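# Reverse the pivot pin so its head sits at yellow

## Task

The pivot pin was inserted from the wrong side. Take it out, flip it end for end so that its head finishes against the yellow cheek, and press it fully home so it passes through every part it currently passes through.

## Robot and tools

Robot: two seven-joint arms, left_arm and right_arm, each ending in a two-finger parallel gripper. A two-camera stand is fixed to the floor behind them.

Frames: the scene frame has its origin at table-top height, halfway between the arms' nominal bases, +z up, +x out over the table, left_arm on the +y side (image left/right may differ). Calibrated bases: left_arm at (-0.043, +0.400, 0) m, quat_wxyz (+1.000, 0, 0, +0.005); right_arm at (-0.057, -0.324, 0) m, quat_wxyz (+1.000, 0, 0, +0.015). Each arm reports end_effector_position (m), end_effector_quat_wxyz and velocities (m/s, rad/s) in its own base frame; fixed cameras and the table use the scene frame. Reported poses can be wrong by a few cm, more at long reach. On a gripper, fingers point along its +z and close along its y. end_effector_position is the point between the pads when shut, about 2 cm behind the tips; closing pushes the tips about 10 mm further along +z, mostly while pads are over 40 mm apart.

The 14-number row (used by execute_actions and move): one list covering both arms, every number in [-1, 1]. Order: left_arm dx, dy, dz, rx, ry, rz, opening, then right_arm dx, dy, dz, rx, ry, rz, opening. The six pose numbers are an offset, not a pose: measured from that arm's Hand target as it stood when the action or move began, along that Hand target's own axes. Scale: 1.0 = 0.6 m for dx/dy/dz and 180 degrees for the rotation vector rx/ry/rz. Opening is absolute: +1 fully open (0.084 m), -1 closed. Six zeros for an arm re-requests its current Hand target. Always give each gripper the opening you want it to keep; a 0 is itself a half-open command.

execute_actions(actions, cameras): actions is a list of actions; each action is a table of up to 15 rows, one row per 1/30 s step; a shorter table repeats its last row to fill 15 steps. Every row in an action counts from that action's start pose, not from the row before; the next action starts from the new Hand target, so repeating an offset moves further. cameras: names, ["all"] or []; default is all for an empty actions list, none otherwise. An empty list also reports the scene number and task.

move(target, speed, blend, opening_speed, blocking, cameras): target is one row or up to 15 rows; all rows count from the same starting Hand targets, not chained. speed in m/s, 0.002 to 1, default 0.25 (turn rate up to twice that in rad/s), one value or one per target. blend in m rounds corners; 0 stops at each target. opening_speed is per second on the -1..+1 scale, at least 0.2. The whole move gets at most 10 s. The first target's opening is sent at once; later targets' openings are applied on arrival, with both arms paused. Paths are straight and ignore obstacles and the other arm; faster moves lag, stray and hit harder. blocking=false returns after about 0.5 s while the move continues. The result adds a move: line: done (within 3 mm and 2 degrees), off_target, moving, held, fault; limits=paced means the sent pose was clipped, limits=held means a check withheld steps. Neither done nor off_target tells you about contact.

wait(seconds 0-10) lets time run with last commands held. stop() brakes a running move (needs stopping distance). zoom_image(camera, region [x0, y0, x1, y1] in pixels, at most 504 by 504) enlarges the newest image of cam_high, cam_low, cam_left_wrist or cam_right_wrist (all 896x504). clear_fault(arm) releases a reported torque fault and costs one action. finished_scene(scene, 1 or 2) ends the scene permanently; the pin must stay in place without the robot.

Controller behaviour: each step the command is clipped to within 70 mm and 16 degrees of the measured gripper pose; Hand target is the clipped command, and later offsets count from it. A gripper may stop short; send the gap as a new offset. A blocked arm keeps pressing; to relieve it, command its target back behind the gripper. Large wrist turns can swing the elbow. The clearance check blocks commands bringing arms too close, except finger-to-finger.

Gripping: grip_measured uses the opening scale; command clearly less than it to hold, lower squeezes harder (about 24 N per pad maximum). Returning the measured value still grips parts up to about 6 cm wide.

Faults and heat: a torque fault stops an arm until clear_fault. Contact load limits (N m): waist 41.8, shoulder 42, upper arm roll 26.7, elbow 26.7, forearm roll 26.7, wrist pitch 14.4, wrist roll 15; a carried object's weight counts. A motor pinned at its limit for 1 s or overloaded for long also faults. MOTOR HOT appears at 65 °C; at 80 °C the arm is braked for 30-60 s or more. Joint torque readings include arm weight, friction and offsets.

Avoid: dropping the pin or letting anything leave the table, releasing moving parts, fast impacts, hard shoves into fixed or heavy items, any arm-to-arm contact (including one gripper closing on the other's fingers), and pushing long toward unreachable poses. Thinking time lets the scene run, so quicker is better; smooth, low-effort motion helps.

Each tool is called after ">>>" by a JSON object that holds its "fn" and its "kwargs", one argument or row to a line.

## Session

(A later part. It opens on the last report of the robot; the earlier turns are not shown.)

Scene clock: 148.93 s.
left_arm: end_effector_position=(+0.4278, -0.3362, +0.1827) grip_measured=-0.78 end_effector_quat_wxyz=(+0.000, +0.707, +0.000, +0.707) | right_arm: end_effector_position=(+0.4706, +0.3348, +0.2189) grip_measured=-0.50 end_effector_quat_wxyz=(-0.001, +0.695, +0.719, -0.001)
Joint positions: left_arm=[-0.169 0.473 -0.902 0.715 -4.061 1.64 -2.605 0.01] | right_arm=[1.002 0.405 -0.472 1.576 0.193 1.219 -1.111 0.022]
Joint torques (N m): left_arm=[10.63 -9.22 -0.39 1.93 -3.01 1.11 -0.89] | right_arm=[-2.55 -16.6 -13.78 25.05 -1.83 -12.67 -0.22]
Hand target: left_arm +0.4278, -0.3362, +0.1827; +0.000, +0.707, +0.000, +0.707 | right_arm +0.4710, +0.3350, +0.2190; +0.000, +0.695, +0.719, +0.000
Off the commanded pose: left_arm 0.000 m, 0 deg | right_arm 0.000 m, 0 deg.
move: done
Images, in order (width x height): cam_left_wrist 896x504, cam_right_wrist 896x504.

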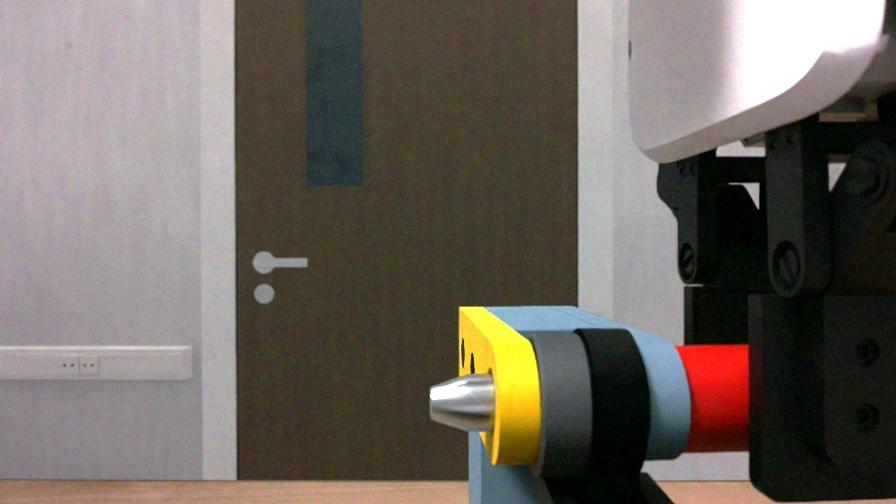

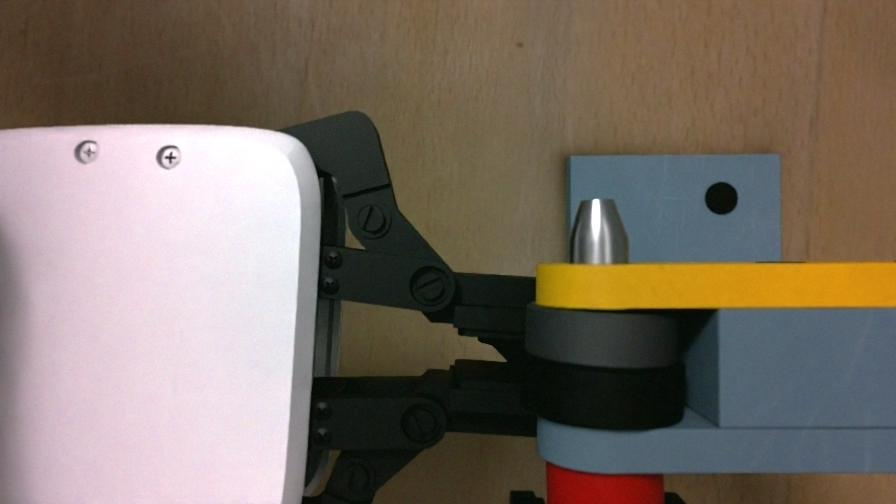

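>>> {"fn": "move", "kwargs": {
  "target": [
    [0,0,0,0,0,0,-0.95,0,-0.0007,0,0,0,0,-0.9],
    [0,0,0,0,0,0,-0.95,-0.033,-0.0007,0,0,0,0,-0.9]
  ],
  "speed": 0.05,
  "cameras": ["cam_left_wrist","cam_right_wrist"]
}}

Scene clock: 154.67 s.
left_arm: end_effector_position=(+0.4278, -0.3362, +0.1827) grip_measured=-0.78 end_effector_quat_wxyz=(+0.000, +0.707, +0.000, +0.707) | right_arm: end_effector_position=(+0.4714, +0.3151, +0.2190) grip_measured=-0.50 end_effector_quat_wxyz=(+0.000, +0.695, +0.719, +0.000)
Joint positions: left_arm=[-0.169 0.473 -0.902 0.715 -4.061 1.64 -2.605 0.01] | right_arm=[0.996 0.365 -0.486 1.519 0.18 1.199 -1.135 0.022]
Joint torques (N m): left_arm=[8.44 -7.91 -0.74 1.1 -2.89 0.47 0.02] | right_arm=[-5.45 -27.94 -6.78 16.1 -2.38 -4.47 -1.82]
Hand target: left_arm +0.4278, -0.3362, +0.1827; +0.000, +0.707, +0.000, +0.707 | right_arm +0.4713, +0.3152, +0.2190; +0.000, +0.695, +0.719, +0.000
Off the commanded pose: left_arm 0.000 m, 0 deg | right_arm 0.000 m, 0 deg.
move: done
Images, in order (width x height): cam_left_wrist 896x504, cam_right_wrist 896x504.

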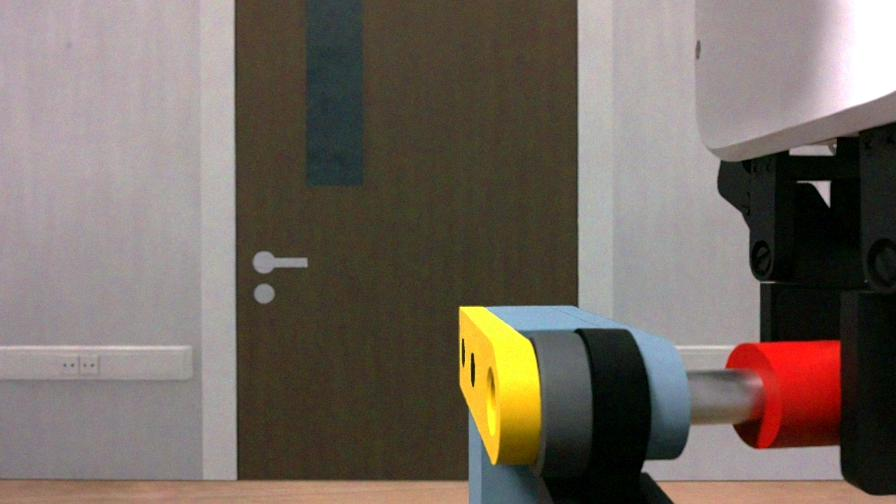

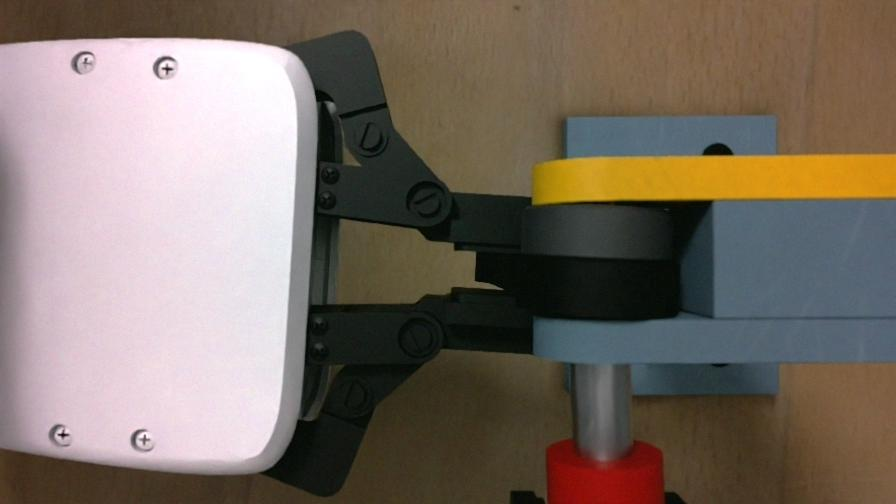

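>>> {"fn": "move", "kwargs": {
  "target": [0,0,0,0,0,0,-0.95,-0.075,0,0,0,0,0,-0.9],
  "speed": 0.08,
  "cameras": ["cam_left_wrist","cam_right_wrist"]
}}

>>> {"fn": "zoom_image", "kwargs": {
  "camera": "cam_left_wrist",
  "region": [400, 270, 800, 504]
}}

Scene clock: 161.90 s.
left_arm: end_effector_position=(+0.4278, -0.3362, +0.1827) grip_measured=-0.78 end_effector_quat_wxyz=(+0.000, +0.707, +0.000, +0.707) | right_arm: end_effector_position=(+0.4728, +0.2702, +0.2190) grip_measured=-0.50 end_effector_quat_wxyz=(+0.000, +0.695, +0.719, +0.000)
Joint positions: left_arm=[-0.169 0.473 -0.902 0.715 -4.061 1.64 -2.605 0.01] | right_arm=[0.974 0.286 -0.517 1.411 0.152 1.166 -1.191 0.022]
Joint torques (N m): left_arm=[1.93 -7.93 -0.86 0.98 -2.55 1.83 0.11] | right_arm=[-5.14 -26.03 -5.2 15.71 -1.85 -4.01 -2.03]
Hand target: left_arm +0.4278, -0.3362, +0.1827; +0.000, +0.707, +0.000, +0.707 | right_arm +0.4728, +0.2702, +0.2190; +0.000, +0.695, +0.719, +0.000
Off the commanded pose: left_arm 0.000 m, 0 deg | right_arm 0.000 m, 0 deg.
move: done
Images, in order (width x height): cam_left_wrist 896x504, cam_right_wrist 896x504.

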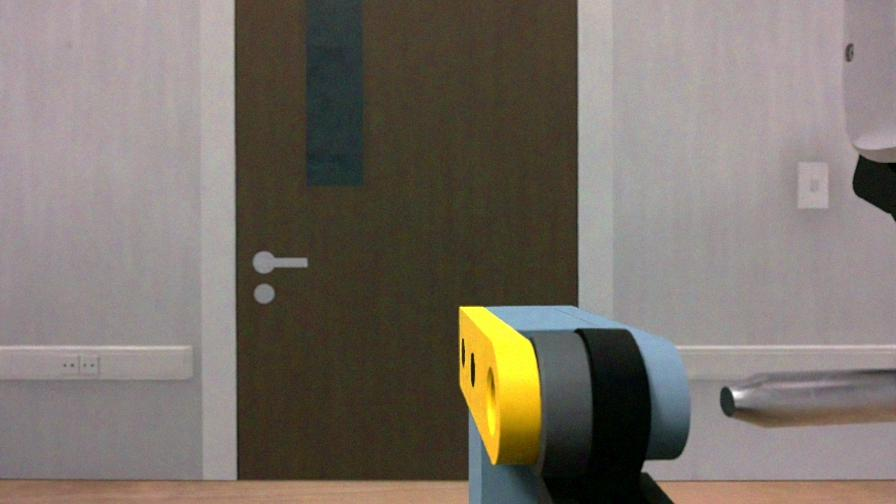

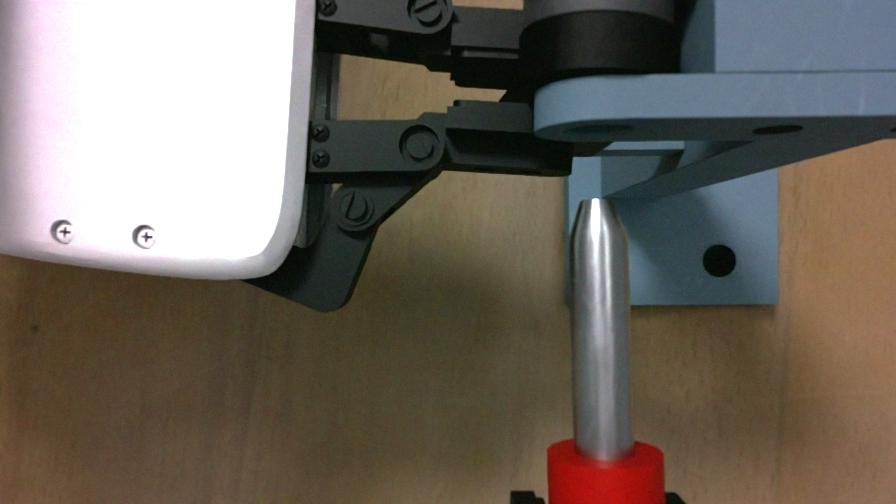

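Scaled by 1.260 from the camera's 896x504 image, which has a finer 1280x720 frame.

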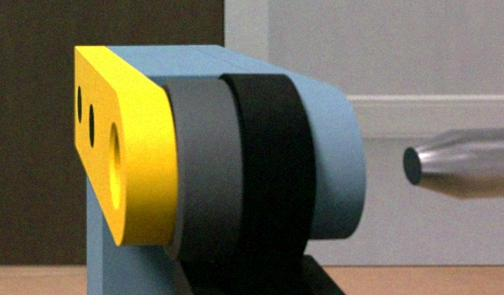

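>>> {"fn": "move", "kwargs": {
  "target": [
    [0,0,0,0,0,0,-0.95,0,0,-0.1167,0,0,0,-0.9],
    [0,0,0,0,0,0,-0.95,0,0,-0.1167,0,0.0566,0.4968,-0.9],
    [0,0,0,0,0,0,-0.95,0,-0.0033,-0.1167,0,0.1132,0.9936,-0.9]
  ],
  "speed": [0.15,0.4,0.4],
  "blend": [0.01,0.01,0],
  "cameras": ["all"]
}}

Scene clock: 203.70 s.
left_arm: end_effector_position=(+0.4278, -0.3362, +0.1827) grip_measured=-0.78 end_effector_quat_wxyz=(+0.000, +0.707, +0.000, +0.707) | right_arm: end_effector_position=(+0.4709, +0.2701, +0.2890) grip_measured=-0.50 end_effector_quat_wxyz=(-0.081, +0.715, -0.690, +0.078)
Joint positions: left_arm=[-0.169 0.473 -0.902 0.715 -4.061 1.64 -2.605 0.01] | right_arm=[1.269 0.079 -0.73 1.303 -0.066 1.048 2.109 0.022]
Joint torques (N m): left_arm=[1.84 -7.94 -0.56 0.95 -2.4 1.91 0.15] | right_arm=[5.79 -12.5 -3.4 16.48 -2.21 -1.22 2.04]
Hand target: left_arm +0.4278, -0.3362, +0.1827; +0.000, +0.707, +0.000, +0.707 | right_arm +0.4709, +0.2701, +0.2890; -0.081, +0.715, -0.690, +0.078
Off the commanded pose: left_arm 0.000 m, 0 deg | right_arm 0.000 m, 0 deg.
move: done

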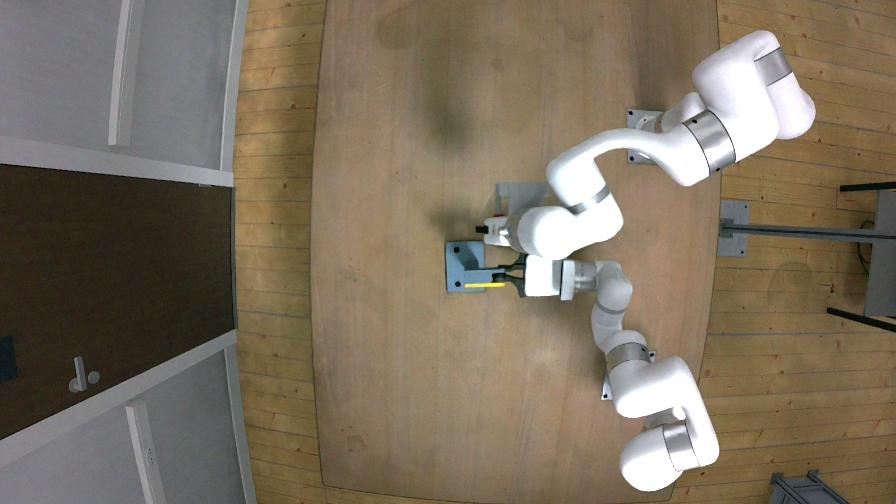

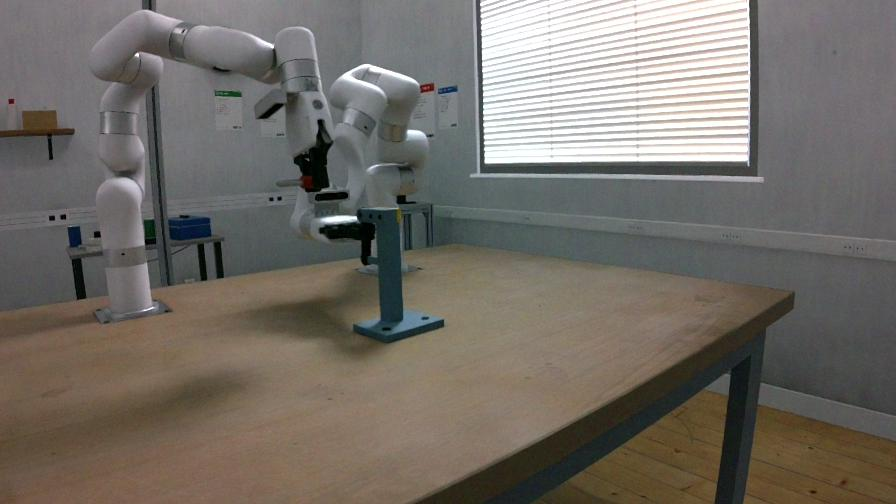

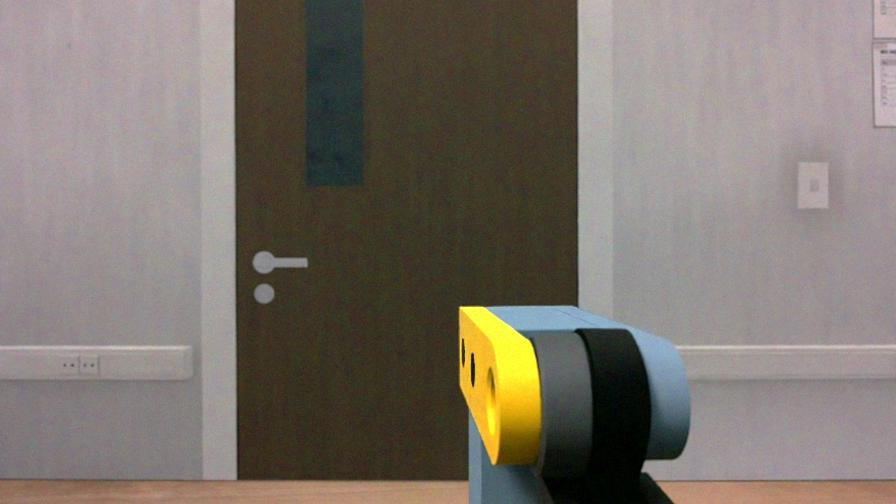

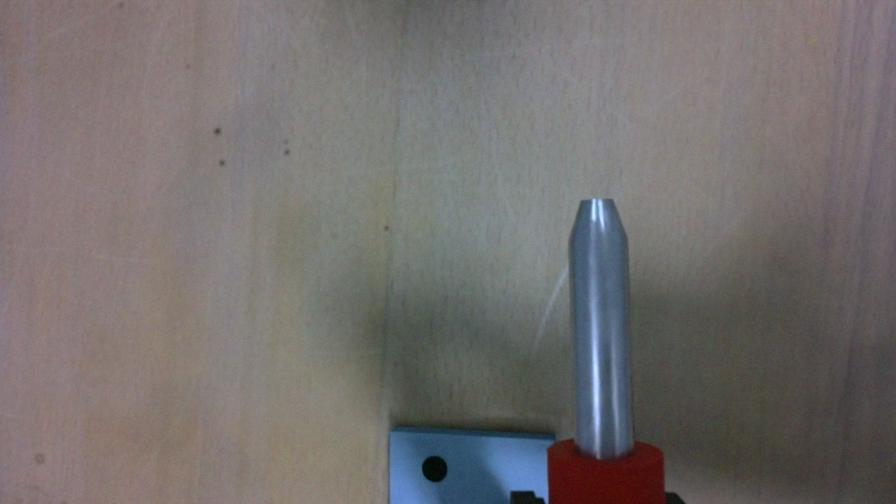

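>>> {"fn": "move", "kwargs": {
  "target": [0,0,0,0,0,0,-0.95,-0.345,0.0019,0.008,0,0,0,-0.9],
  "speed": 0.15,
  "cameras": ["all"]
}}

Scene clock: 208.97 s.
left_arm: end_effector_position=(+0.4278, -0.3362, +0.1827) grip_measured=-0.78 end_effector_quat_wxyz=(+0.000, +0.707, +0.000, +0.707) | right_arm: end_effector_position=(+0.4637, +0.4770, +0.2841) grip_measured=-0.50 end_effector_quat_wxyz=(-0.081, +0.715, -0.690, +0.078)
Joint positions: left_arm=[-0.169 0.473 -0.902 0.715 -4.061 1.64 -2.605 0.01] | right_arm=[1.219 0.626 -0.587 2.002 0.19 1.288 2.252 0.022]
Joint torques (N m): left_arm=[2.08 -7.72 -0.55 1.01 -2.66 1.85 0.09] | right_arm=[-4.67 -21.39 -4.52 20.82 1.95 0.01 2.02]
Hand target: left_arm +0.4278, -0.3362, +0.1827; +0.000, +0.707, +0.000, +0.707 | right_arm +0.4637, +0.4770, +0.2841; -0.081, +0.715, -0.690, +0.078
Off the commanded pose: left_arm 0.000 m, 0 deg | right_arm 0.000 m, 0 deg.
move: done

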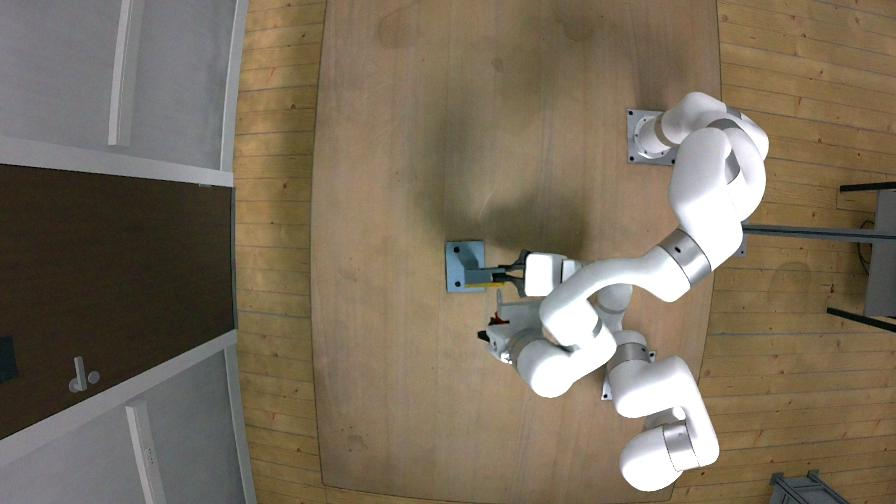

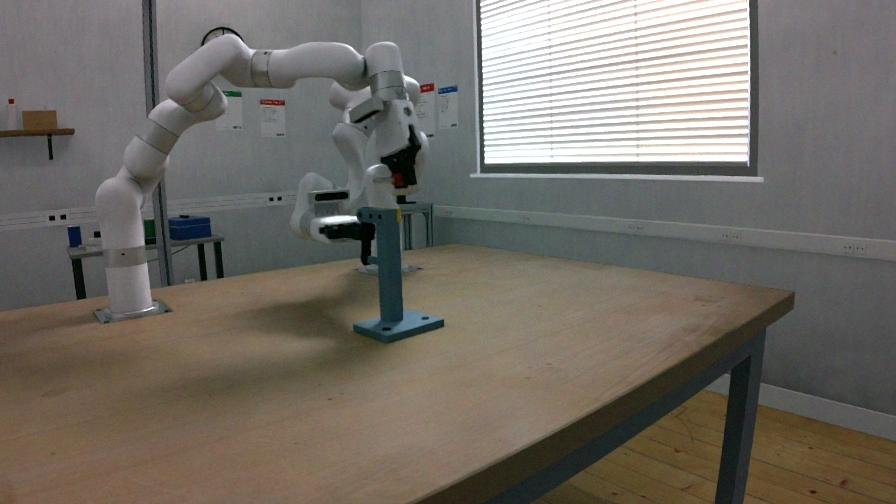

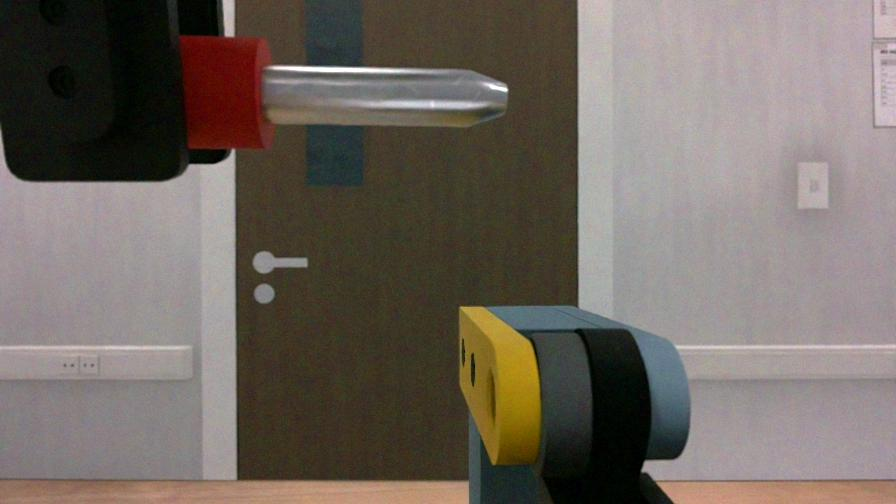

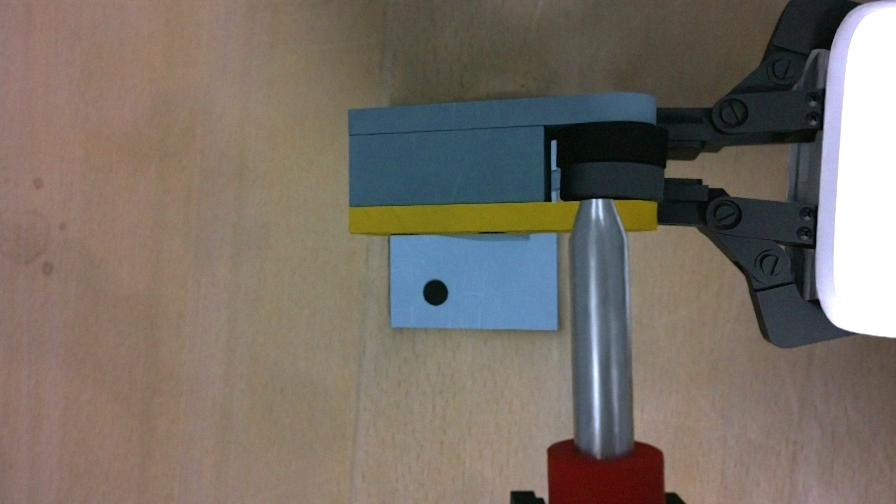

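>>> {"fn": "move", "kwargs": {
  "target": [
    [0,0,0,0,0,0,-0.95,-0.02,0,0,0,0,0,-0.9],
    [0,0,0,0,0,0,-0.95,-0.02,0.0243,0.1055,0,0,0,-0.9]
  ],
  "speed": 0.1,
  "blend": [0.005,0],
  "cameras": ["cam_left_wrist","cam_right_wrist"]
}}

>>> {"fn": "zoom_image", "kwargs": {
  "camera": "cam_left_wrist",
  "region": [300, 290, 620, 490]
}}

>>> {"fn": "zoom_image", "kwargs": {
  "camera": "cam_right_wrist",
  "region": [440, 0, 760, 250]
}}

Scene clock: 226.90 s.
left_arm: end_effector_position=(+0.4278, -0.3362, +0.1827) grip_measured=-0.78 end_effector_quat_wxyz=(+0.000, +0.707, +0.000, +0.707) | right_arm: end_effector_position=(+0.4632, +0.4890, +0.2192) grip_measured=-0.50 end_effector_quat_wxyz=(-0.081, +0.715, -0.690, +0.078)
Joint positions: left_arm=[-0.169 0.473 -0.902 0.715 -4.061 1.64 -2.605 0.01] | right_arm=[1.242 0.67 -0.572 1.88 0.206 1.132 2.267 0.022]
Joint torques (N m): left_arm=[2.24 -7.82 -0.38 1.05 -2.6 1.83 0.16] | right_arm=[5.51 -21.39 -5.22 15.13 1.99 -4.43 1.56]
Hand target: left_arm +0.4278, -0.3362, +0.1827; +0.000, +0.707, +0.000, +0.707 | right_arm +0.4632, +0.4890, +0.2191; -0.081, +0.715, -0.690, +0.078
Off the commanded pose: left_arm 0.000 m, 0 deg | right_arm 0.000 m, 0 deg.
move: done
Images, in order (width x height): cam_left_wrist 896x504, cam_right_wrist 896x504.

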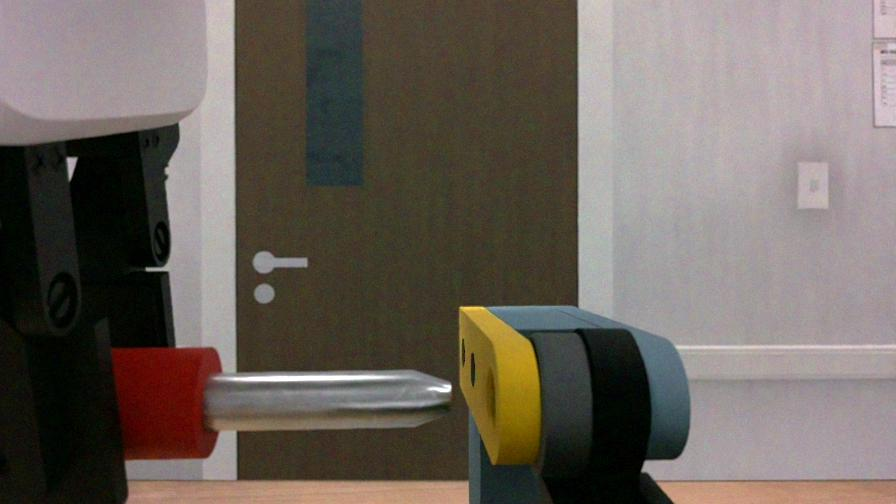

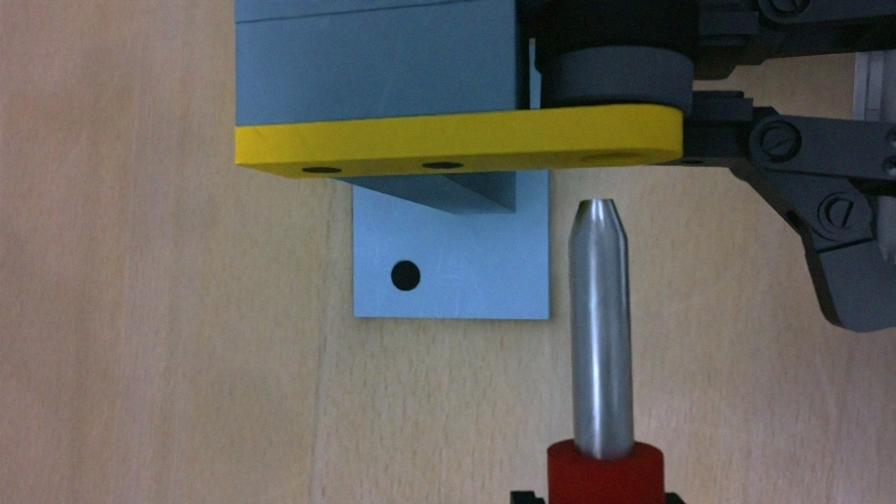

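Scaled by 1.575 from the camera's 896x504 image, which has a finer 1280x720 frame.

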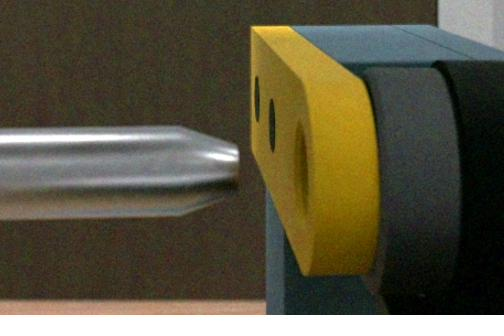

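Scaled by 1.575 from the camera's 896x504 image, which has a finer 1280x720 frame.

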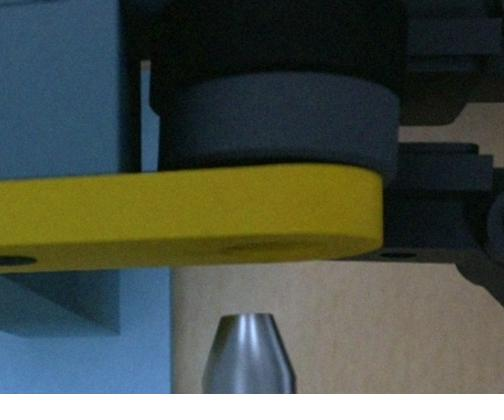

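>>> {"fn": "move", "kwargs": {
  "target": [0,0,0,0,0,0,-0.95,0,0.0068,-0.0016,0,0,0,-0.9],
  "speed": 0.05,
  "cameras": ["cam_left_wrist","cam_right_wrist"]
}}

>>> {"fn": "zoom_image", "kwargs": {
  "camera": "cam_right_wrist",
  "region": [520, 70, 720, 230]
}}

>>> {"fn": "zoom_image", "kwargs": {
  "camera": "cam_left_wrist",
  "region": [380, 320, 560, 480]
}}

Scene clock: 242.73 s.
left_arm: end_effector_position=(+0.4278, -0.3362, +0.1827) grip_measured=-0.78 end_effector_quat_wxyz=(+0.000, +0.707, +0.000, +0.707) | right_arm: end_effector_position=(+0.4590, +0.4889, +0.2191) grip_measured=-0.50 end_effector_quat_wxyz=(-0.081, +0.715, -0.690, +0.078)
Joint positions: left_arm=[-0.169 0.473 -0.902 0.715 -4.061 1.64 -2.605 0.01] | right_arm=[1.254 0.658 -0.575 1.861 0.202 1.126 2.272 0.022]
Joint torques (N m): left_arm=[2.11 -7.84 -0.36 1.16 -2.55 1.89 0.07] | right_arm=[5.94 -32.64 -9.34 14.91 -2.23 -4.3 2.1]
Hand target: left_arm +0.4278, -0.3362, +0.1827; +0.000, +0.707, +0.000, +0.707 | right_arm +0.4590, +0.4889, +0.2191; -0.081, +0.715, -0.690, +0.078
Off the commanded pose: left_arm 0.000 m, 0 deg | right_arm 0.000 m, 0 deg.
move: done
Images, in order (width x height): cam_left_wrist 896x504, cam_right_wrist 896x504.

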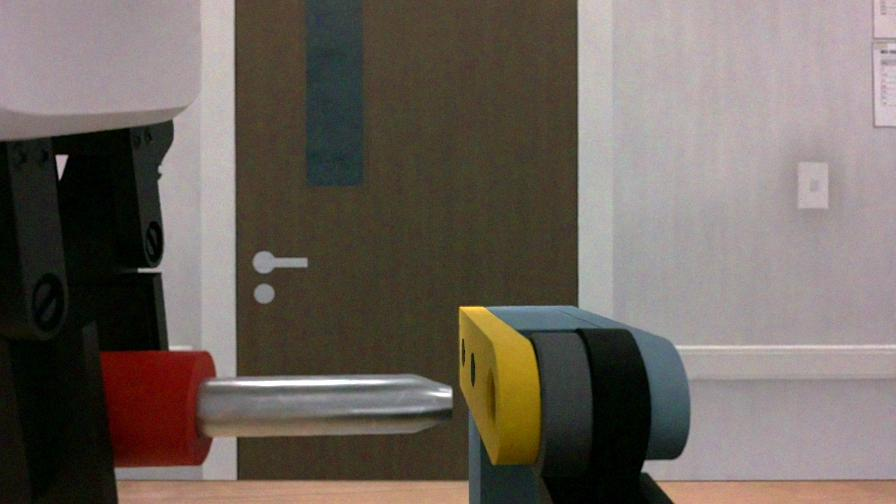

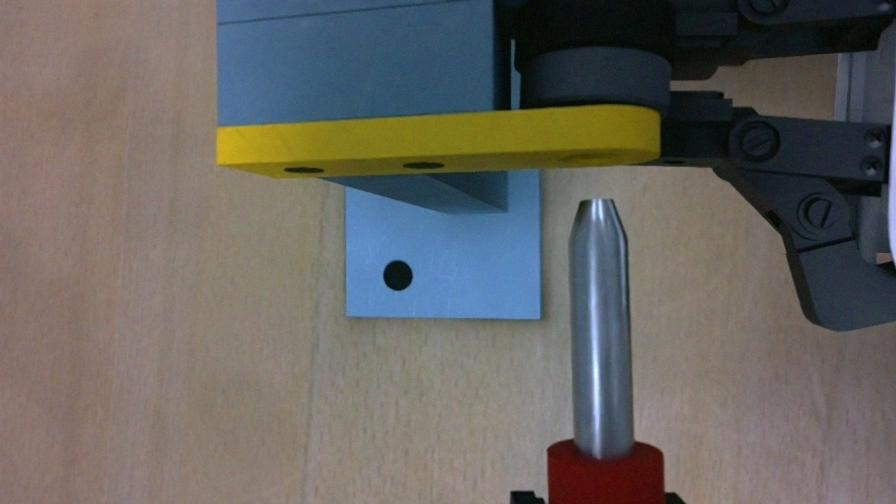

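Scaled by 2.520 from the camera's 896x504 image, which has a finer 1280x720 frame.

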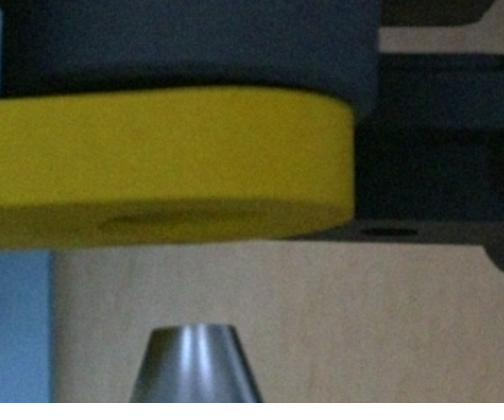

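Scaled by 2.800 from the camera's 896x504 image, which has a finer 1280x720 frame.

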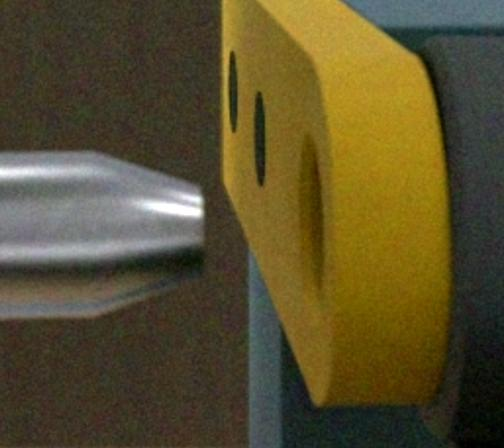

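>>> {"fn": "move", "kwargs": {
  "target": [0.033,-0.0003,0,0,0,0,-0.95,0.035,0,0,0,0,0,-0.95],
  "speed": 0.03,
  "cameras": ["cam_left_wrist","cam_right_wrist"]
}}

Scene clock: 250.93 s.
left_arm: end_effector_position=(+0.4256, -0.3394, +0.1811) grip_measured=-0.77 end_effector_quat_wxyz=(+0.006, +0.721, -0.006, +0.693) | right_arm: end_effector_position=(+0.4595, +0.4760, +0.2191) grip_measured=-0.50 end_effector_quat_wxyz=(-0.081, +0.715, -0.690, +0.078)
Joint positions: left_arm=[-0.152 0.442 -0.916 0.711 -4.077 1.572 -2.597 0.01] | right_arm=[1.264 0.619 -0.584 1.797 0.192 1.099 2.26 0.022]
Joint torques (N m): left_arm=[-13.32 -12.75 -24.49 8.06 5.5 -8.36 -0.13] | right_arm=[5.83 -31.75 -9.3 15.25 -2.13 -4.33 -2.15]
Hand target: left_arm +0.4256, -0.3394, +0.1811; +0.006, +0.721, -0.006, +0.693 (not the last commanded pose) | right_arm +0.4595, +0.4759, +0.2191; -0.081, +0.715, -0.690, +0.078 (not the last commanded pose)
Tool commands: left_gripper/opening=-0.95 right_gripper/opening=-0.95
Off the commanded pose: left_arm 0.022 m, 2 deg | right_arm 0.008 m, 0 deg.
TORQUE FAULT: the external load on joint 6 (wrist pitch) of the left arm reached its load limit, and that arm stopped. The contact can be on any part of that arm beyond that joint, not only on its tool. A torque fault puts only its own arm into a fault stop. That arm's remaining commands of this call were not run. The hold on joint 6 (wrist pitch) of that arm was moved back by the arm itself, up to 3 degrees, as the stop began. That arm is still stopped at the end of this call. While its stop runs, that arm, its gripper or tool too, takes no new command.
CLEAR FAULT: the left arm stays stopped (state 4) until you call clear_fault(arm="left_arm").
End effector pose when the fault began: left_arm: position (+0.4274, -0.3363, +0.1902), quat_wxyz (+0.000, +0.708, +0.000, +0.706)
Joint positions when the fault began: left_arm=[-0.155 0.443 -0.918 0.711 -4.076 1.614 -2.597 0.01]
move: fault (left_arm), off_target (right_arm; braked at the fault stop of left_arm)
Images, in order (width x height): cam_left_wrist 896x504, cam_right_wrist 896x504.

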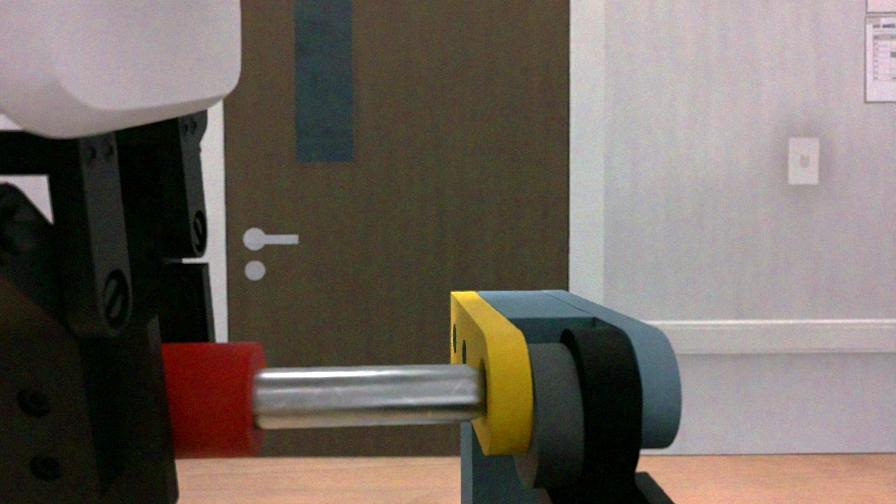

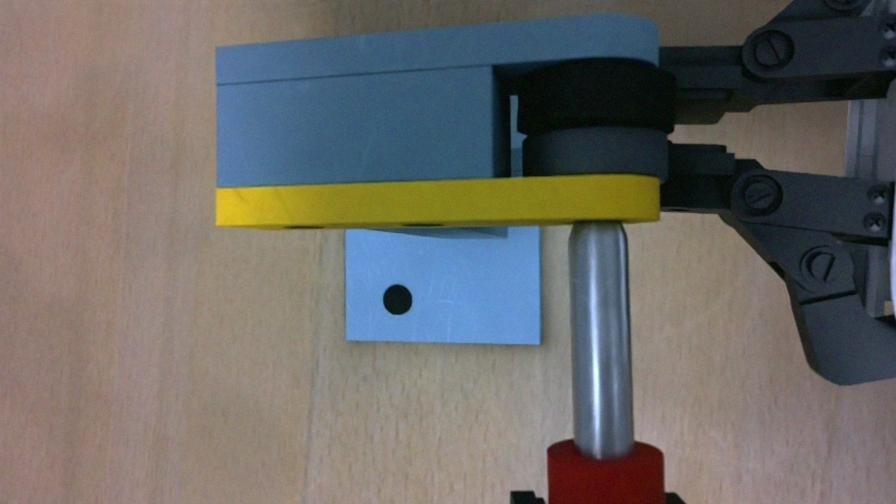

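>>> {"fn": "clear_fault", "kwargs": {
  "arm": "left_arm"
}}

>>> {"fn": "move", "kwargs": {
  "target": [0.0028,-0.0053,0.0035,0.0054,0.0126,0,-0.95,0,0,0,0,0,0,-0.95],
  "speed": 0.02,
  "cameras": ["cam_left_wrist","cam_right_wrist"]
}}

>>> {"fn": "zoom_image", "kwargs": {
  "camera": "cam_left_wrist",
  "region": [400, 270, 800, 504]
}}

Scene clock: 262.87 s.
left_arm: end_effector_position=(+0.4256, -0.3394, +0.1811) grip_measured=-0.77 end_effector_quat_wxyz=(+0.006, +0.721, -0.006, +0.693) | right_arm: end_effector_position=(+0.4595, +0.4759, +0.2191) grip_measured=-0.50 end_effector_quat_wxyz=(-0.081, +0.715, -0.690, +0.078)
Joint positions: left_arm=[-0.152 0.442 -0.916 0.711 -4.077 1.572 -2.597 0.01] | right_arm=[1.264 0.619 -0.584 1.797 0.192 1.099 2.26 0.022]
Joint torques (N m): left_arm=[-13.38 -12.96 -24.44 8.11 5.33 -8.39 -0.08] | right_arm=[3.73 -31.49 -9.14 15.38 -2.05 -4.25 -1.83]
Hand target: left_arm +0.4256, -0.3394, +0.1811; +0.006, +0.721, -0.006, +0.693 (not the last commanded pose) | right_arm +0.4595, +0.4759, +0.2191; -0.081, +0.715, -0.690, +0.078 (not the last commanded pose)
Tool commands: left_gripper/opening=-0.95 right_gripper/opening=-0.95
Off the commanded pose: left_arm 0.022 m, 2 deg | right_arm 0.008 m, 0 deg.
TORQUE FAULT, CONTINUED: the left arm's stop, for the torque fault of joint 6 (wrist pitch) that an earlier result reported, is over. The call counts as one of the actions that you can send in this scene. The hold on joint 6 (wrist pitch) of that arm was moved back by the arm itself, up to 3 degrees, as the stop began. That arm's target is now where it stood when the stop ended, not its last command. That arm's gripper keeps its grip as last carried out, and that arm accepts commands again: back off and push less far.
CLEAR FAULT: your call cleared the left arm's torque fault. If a joint's load stays at its limit, that arm stops again at once.

Scene clock: 264.23 s.
left_arm: end_effector_position=(+0.4278, -0.3364, +0.1827) grip_measured=-0.78 end_effector_quat_wxyz=(+0.000, +0.707, -0.001, +0.707) | right_arm: end_effector_position=(+0.4595, +0.4759, +0.2191) grip_measured=-0.50 end_effector_quat_wxyz=(-0.081, +0.715, -0.690, +0.078)
Joint positions: left_arm=[-0.179 0.469 -0.893 0.716 -4.063 1.636 -2.607 0.01] | right_arm=[1.264 0.619 -0.584 1.797 0.192 1.099 2.26 0.022]
Joint torques (N m): left_arm=[4.73 -16.75 2.5 9.7 0.35 7.04 -1.3] | right_arm=[3.81 -31.45 -9.15 15.42 -1.93 -4.12 -1.85]
Hand target: left_arm +0.4278, -0.3362, +0.1827; +0.000, +0.707, +0.000, +0.707 | right_arm +0.4595, +0.4759, +0.2191; -0.081, +0.715, -0.690, +0.078
Off the commanded pose: left_arm 0.000 m, 0 deg | right_arm 0.000 m, 0 deg.
move: done
Images, in order (width x height): cam_left_wrist 896x504, cam_right_wrist 896x504.

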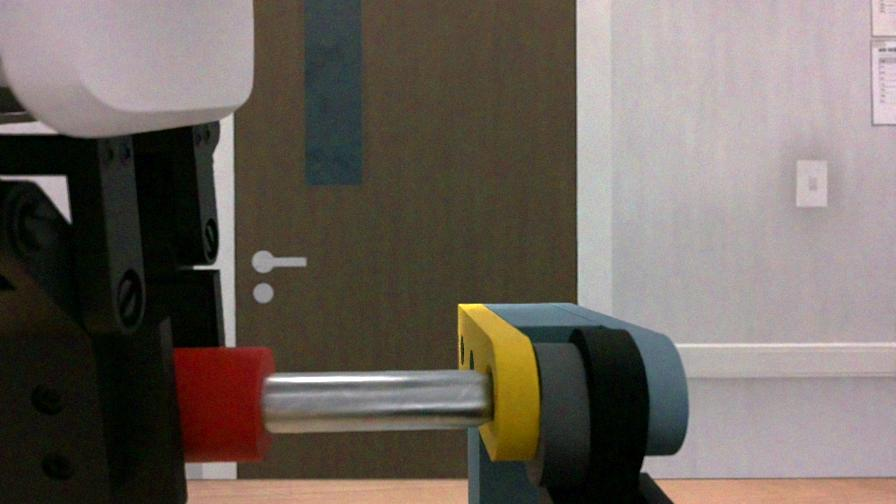

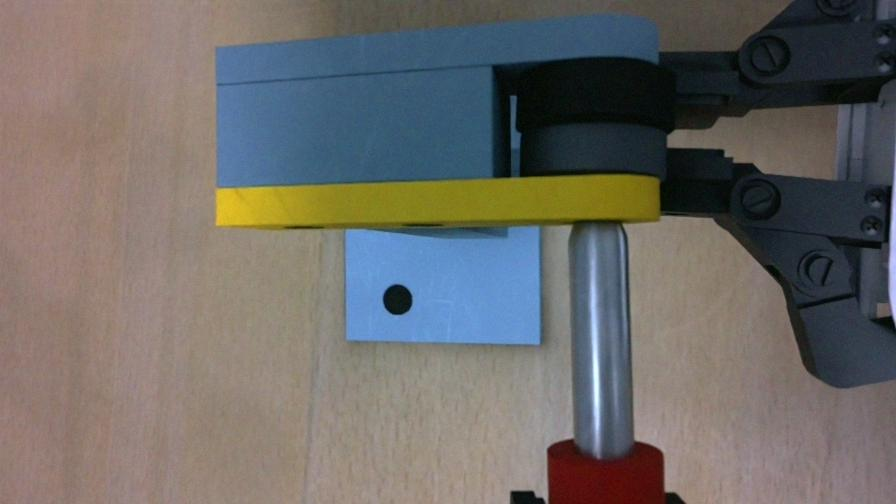

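Scaled by 1.260 from the camera's 896x504 image, which has a finer 1280x720 frame.

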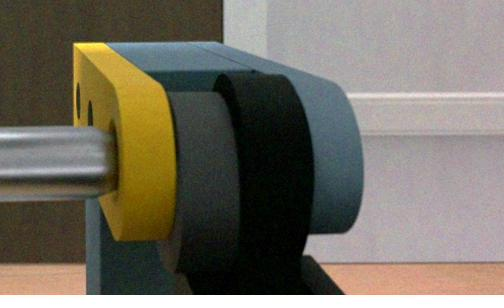

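>>> {"fn": "move", "kwargs": {
  "target": [0.0035,0,0,0,0,0,-0.95,0,0,0,0,0,0,-0.95],
  "speed": 0.02,
  "cameras": ["cam_left_wrist"]
}}

>>> {"fn": "zoom_image", "kwargs": {
  "camera": "cam_left_wrist",
  "region": [400, 270, 800, 504]
}}

Scene clock: 273.03 s.
left_arm: end_effector_position=(+0.4278, -0.3362, +0.1848) grip_measured=-0.78 end_effector_quat_wxyz=(+0.000, +0.707, +0.000, +0.707) | right_arm: end_effector_position=(+0.4595, +0.4759, +0.2191) grip_measured=-0.50 end_effector_quat_wxyz=(-0.081, +0.715, -0.690, +0.078)
Joint positions: left_arm=[-0.175 0.461 -0.897 0.715 -4.067 1.631 -2.605 0.01] | right_arm=[1.264 0.619 -0.584 1.797 0.192 1.099 2.26 0.022]
Joint torques (N m): left_arm=[13.19 -27.84 -1.79 7.07 -3.29 5.72 0.33] | right_arm=[3.38 -31.4 -9.21 15.01 -1.74 -4.27 -1.85]
Hand target: left_arm +0.4278, -0.3362, +0.1848; +0.000, +0.707, +0.000, +0.707 | right_arm +0.4595, +0.4759, +0.2191; -0.081, +0.715, -0.690, +0.078
Off the commanded pose: left_arm 0.000 m, 0 deg | right_arm 0.000 m, 0 deg.
move: done
Images, in order (width x height): cam_left_wrist 896x504.

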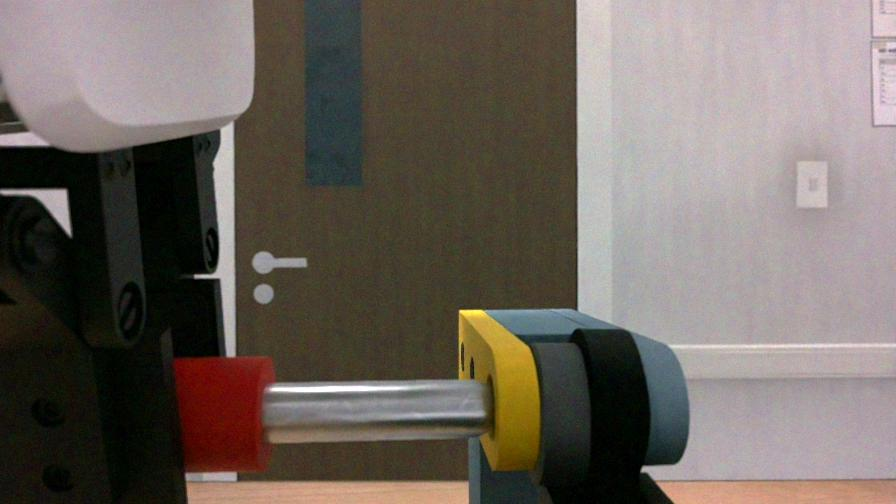

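Scaled by 1.260 from the camera's 896x504 image, which has a finer 1280x720 frame.

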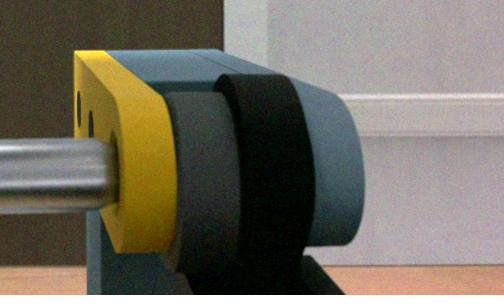

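>>> {"fn": "move", "kwargs": {
  "target": [0.0018,0.0006,0,0,0,0,-0.95,0,0,0,0,0,0,-0.95],
  "speed": 0.02,
  "cameras": ["cam_left_wrist"]
}}

>>> {"fn": "zoom_image", "kwargs": {
  "camera": "cam_left_wrist",
  "region": [400, 270, 800, 504]
}}

Scene clock: 278.70 s.
left_arm: end_effector_position=(+0.4279, -0.3365, +0.1859) grip_measured=-0.78 end_effector_quat_wxyz=(+0.000, +0.707, +0.000, +0.707) | right_arm: end_effector_position=(+0.4595, +0.4759, +0.2191) grip_measured=-0.50 end_effector_quat_wxyz=(-0.081, +0.715, -0.690, +0.078)
Joint positions: left_arm=[-0.174 0.458 -0.899 0.715 -4.068 1.628 -2.603 0.01] | right_arm=[1.264 0.619 -0.584 1.797 0.192 1.099 2.26 0.022]
Joint torques (N m): left_arm=[10.77 -27.78 -4.9 10.68 -2.25 5.01 0.57] | right_arm=[3.61 -31.54 -9.17 15.11 -1.74 -4.28 -1.85]
Hand target: left_arm +0.4278, -0.3366, +0.1859; +0.000, +0.707, +0.000, +0.707 | right_arm +0.4595, +0.4759, +0.2191; -0.081, +0.715, -0.690, +0.078
Off the commanded pose: left_arm 0.000 m, 0 deg | right_arm 0.000 m, 0 deg.
move: done
Images, in order (width x height): cam_left_wrist 896x504.

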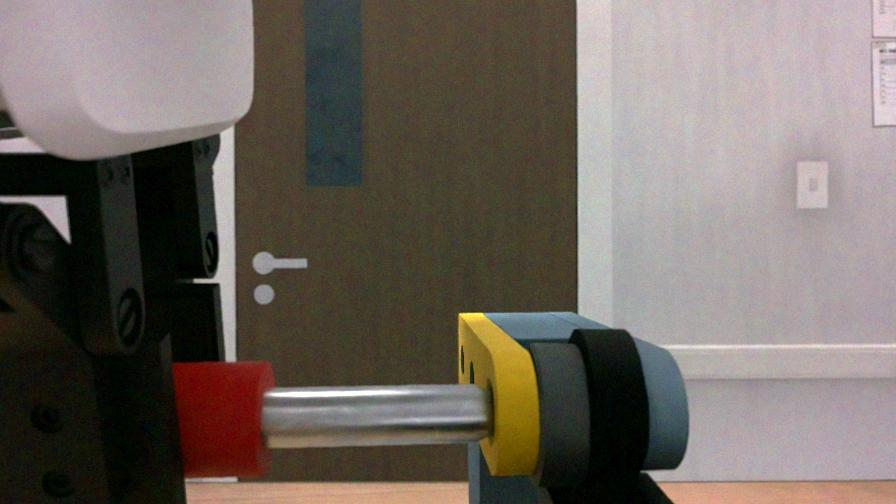

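Scaled by 1.260 from the camera's 896x504 image, which has a finer 1280x720 frame.

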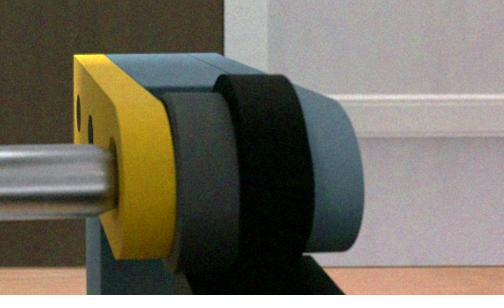

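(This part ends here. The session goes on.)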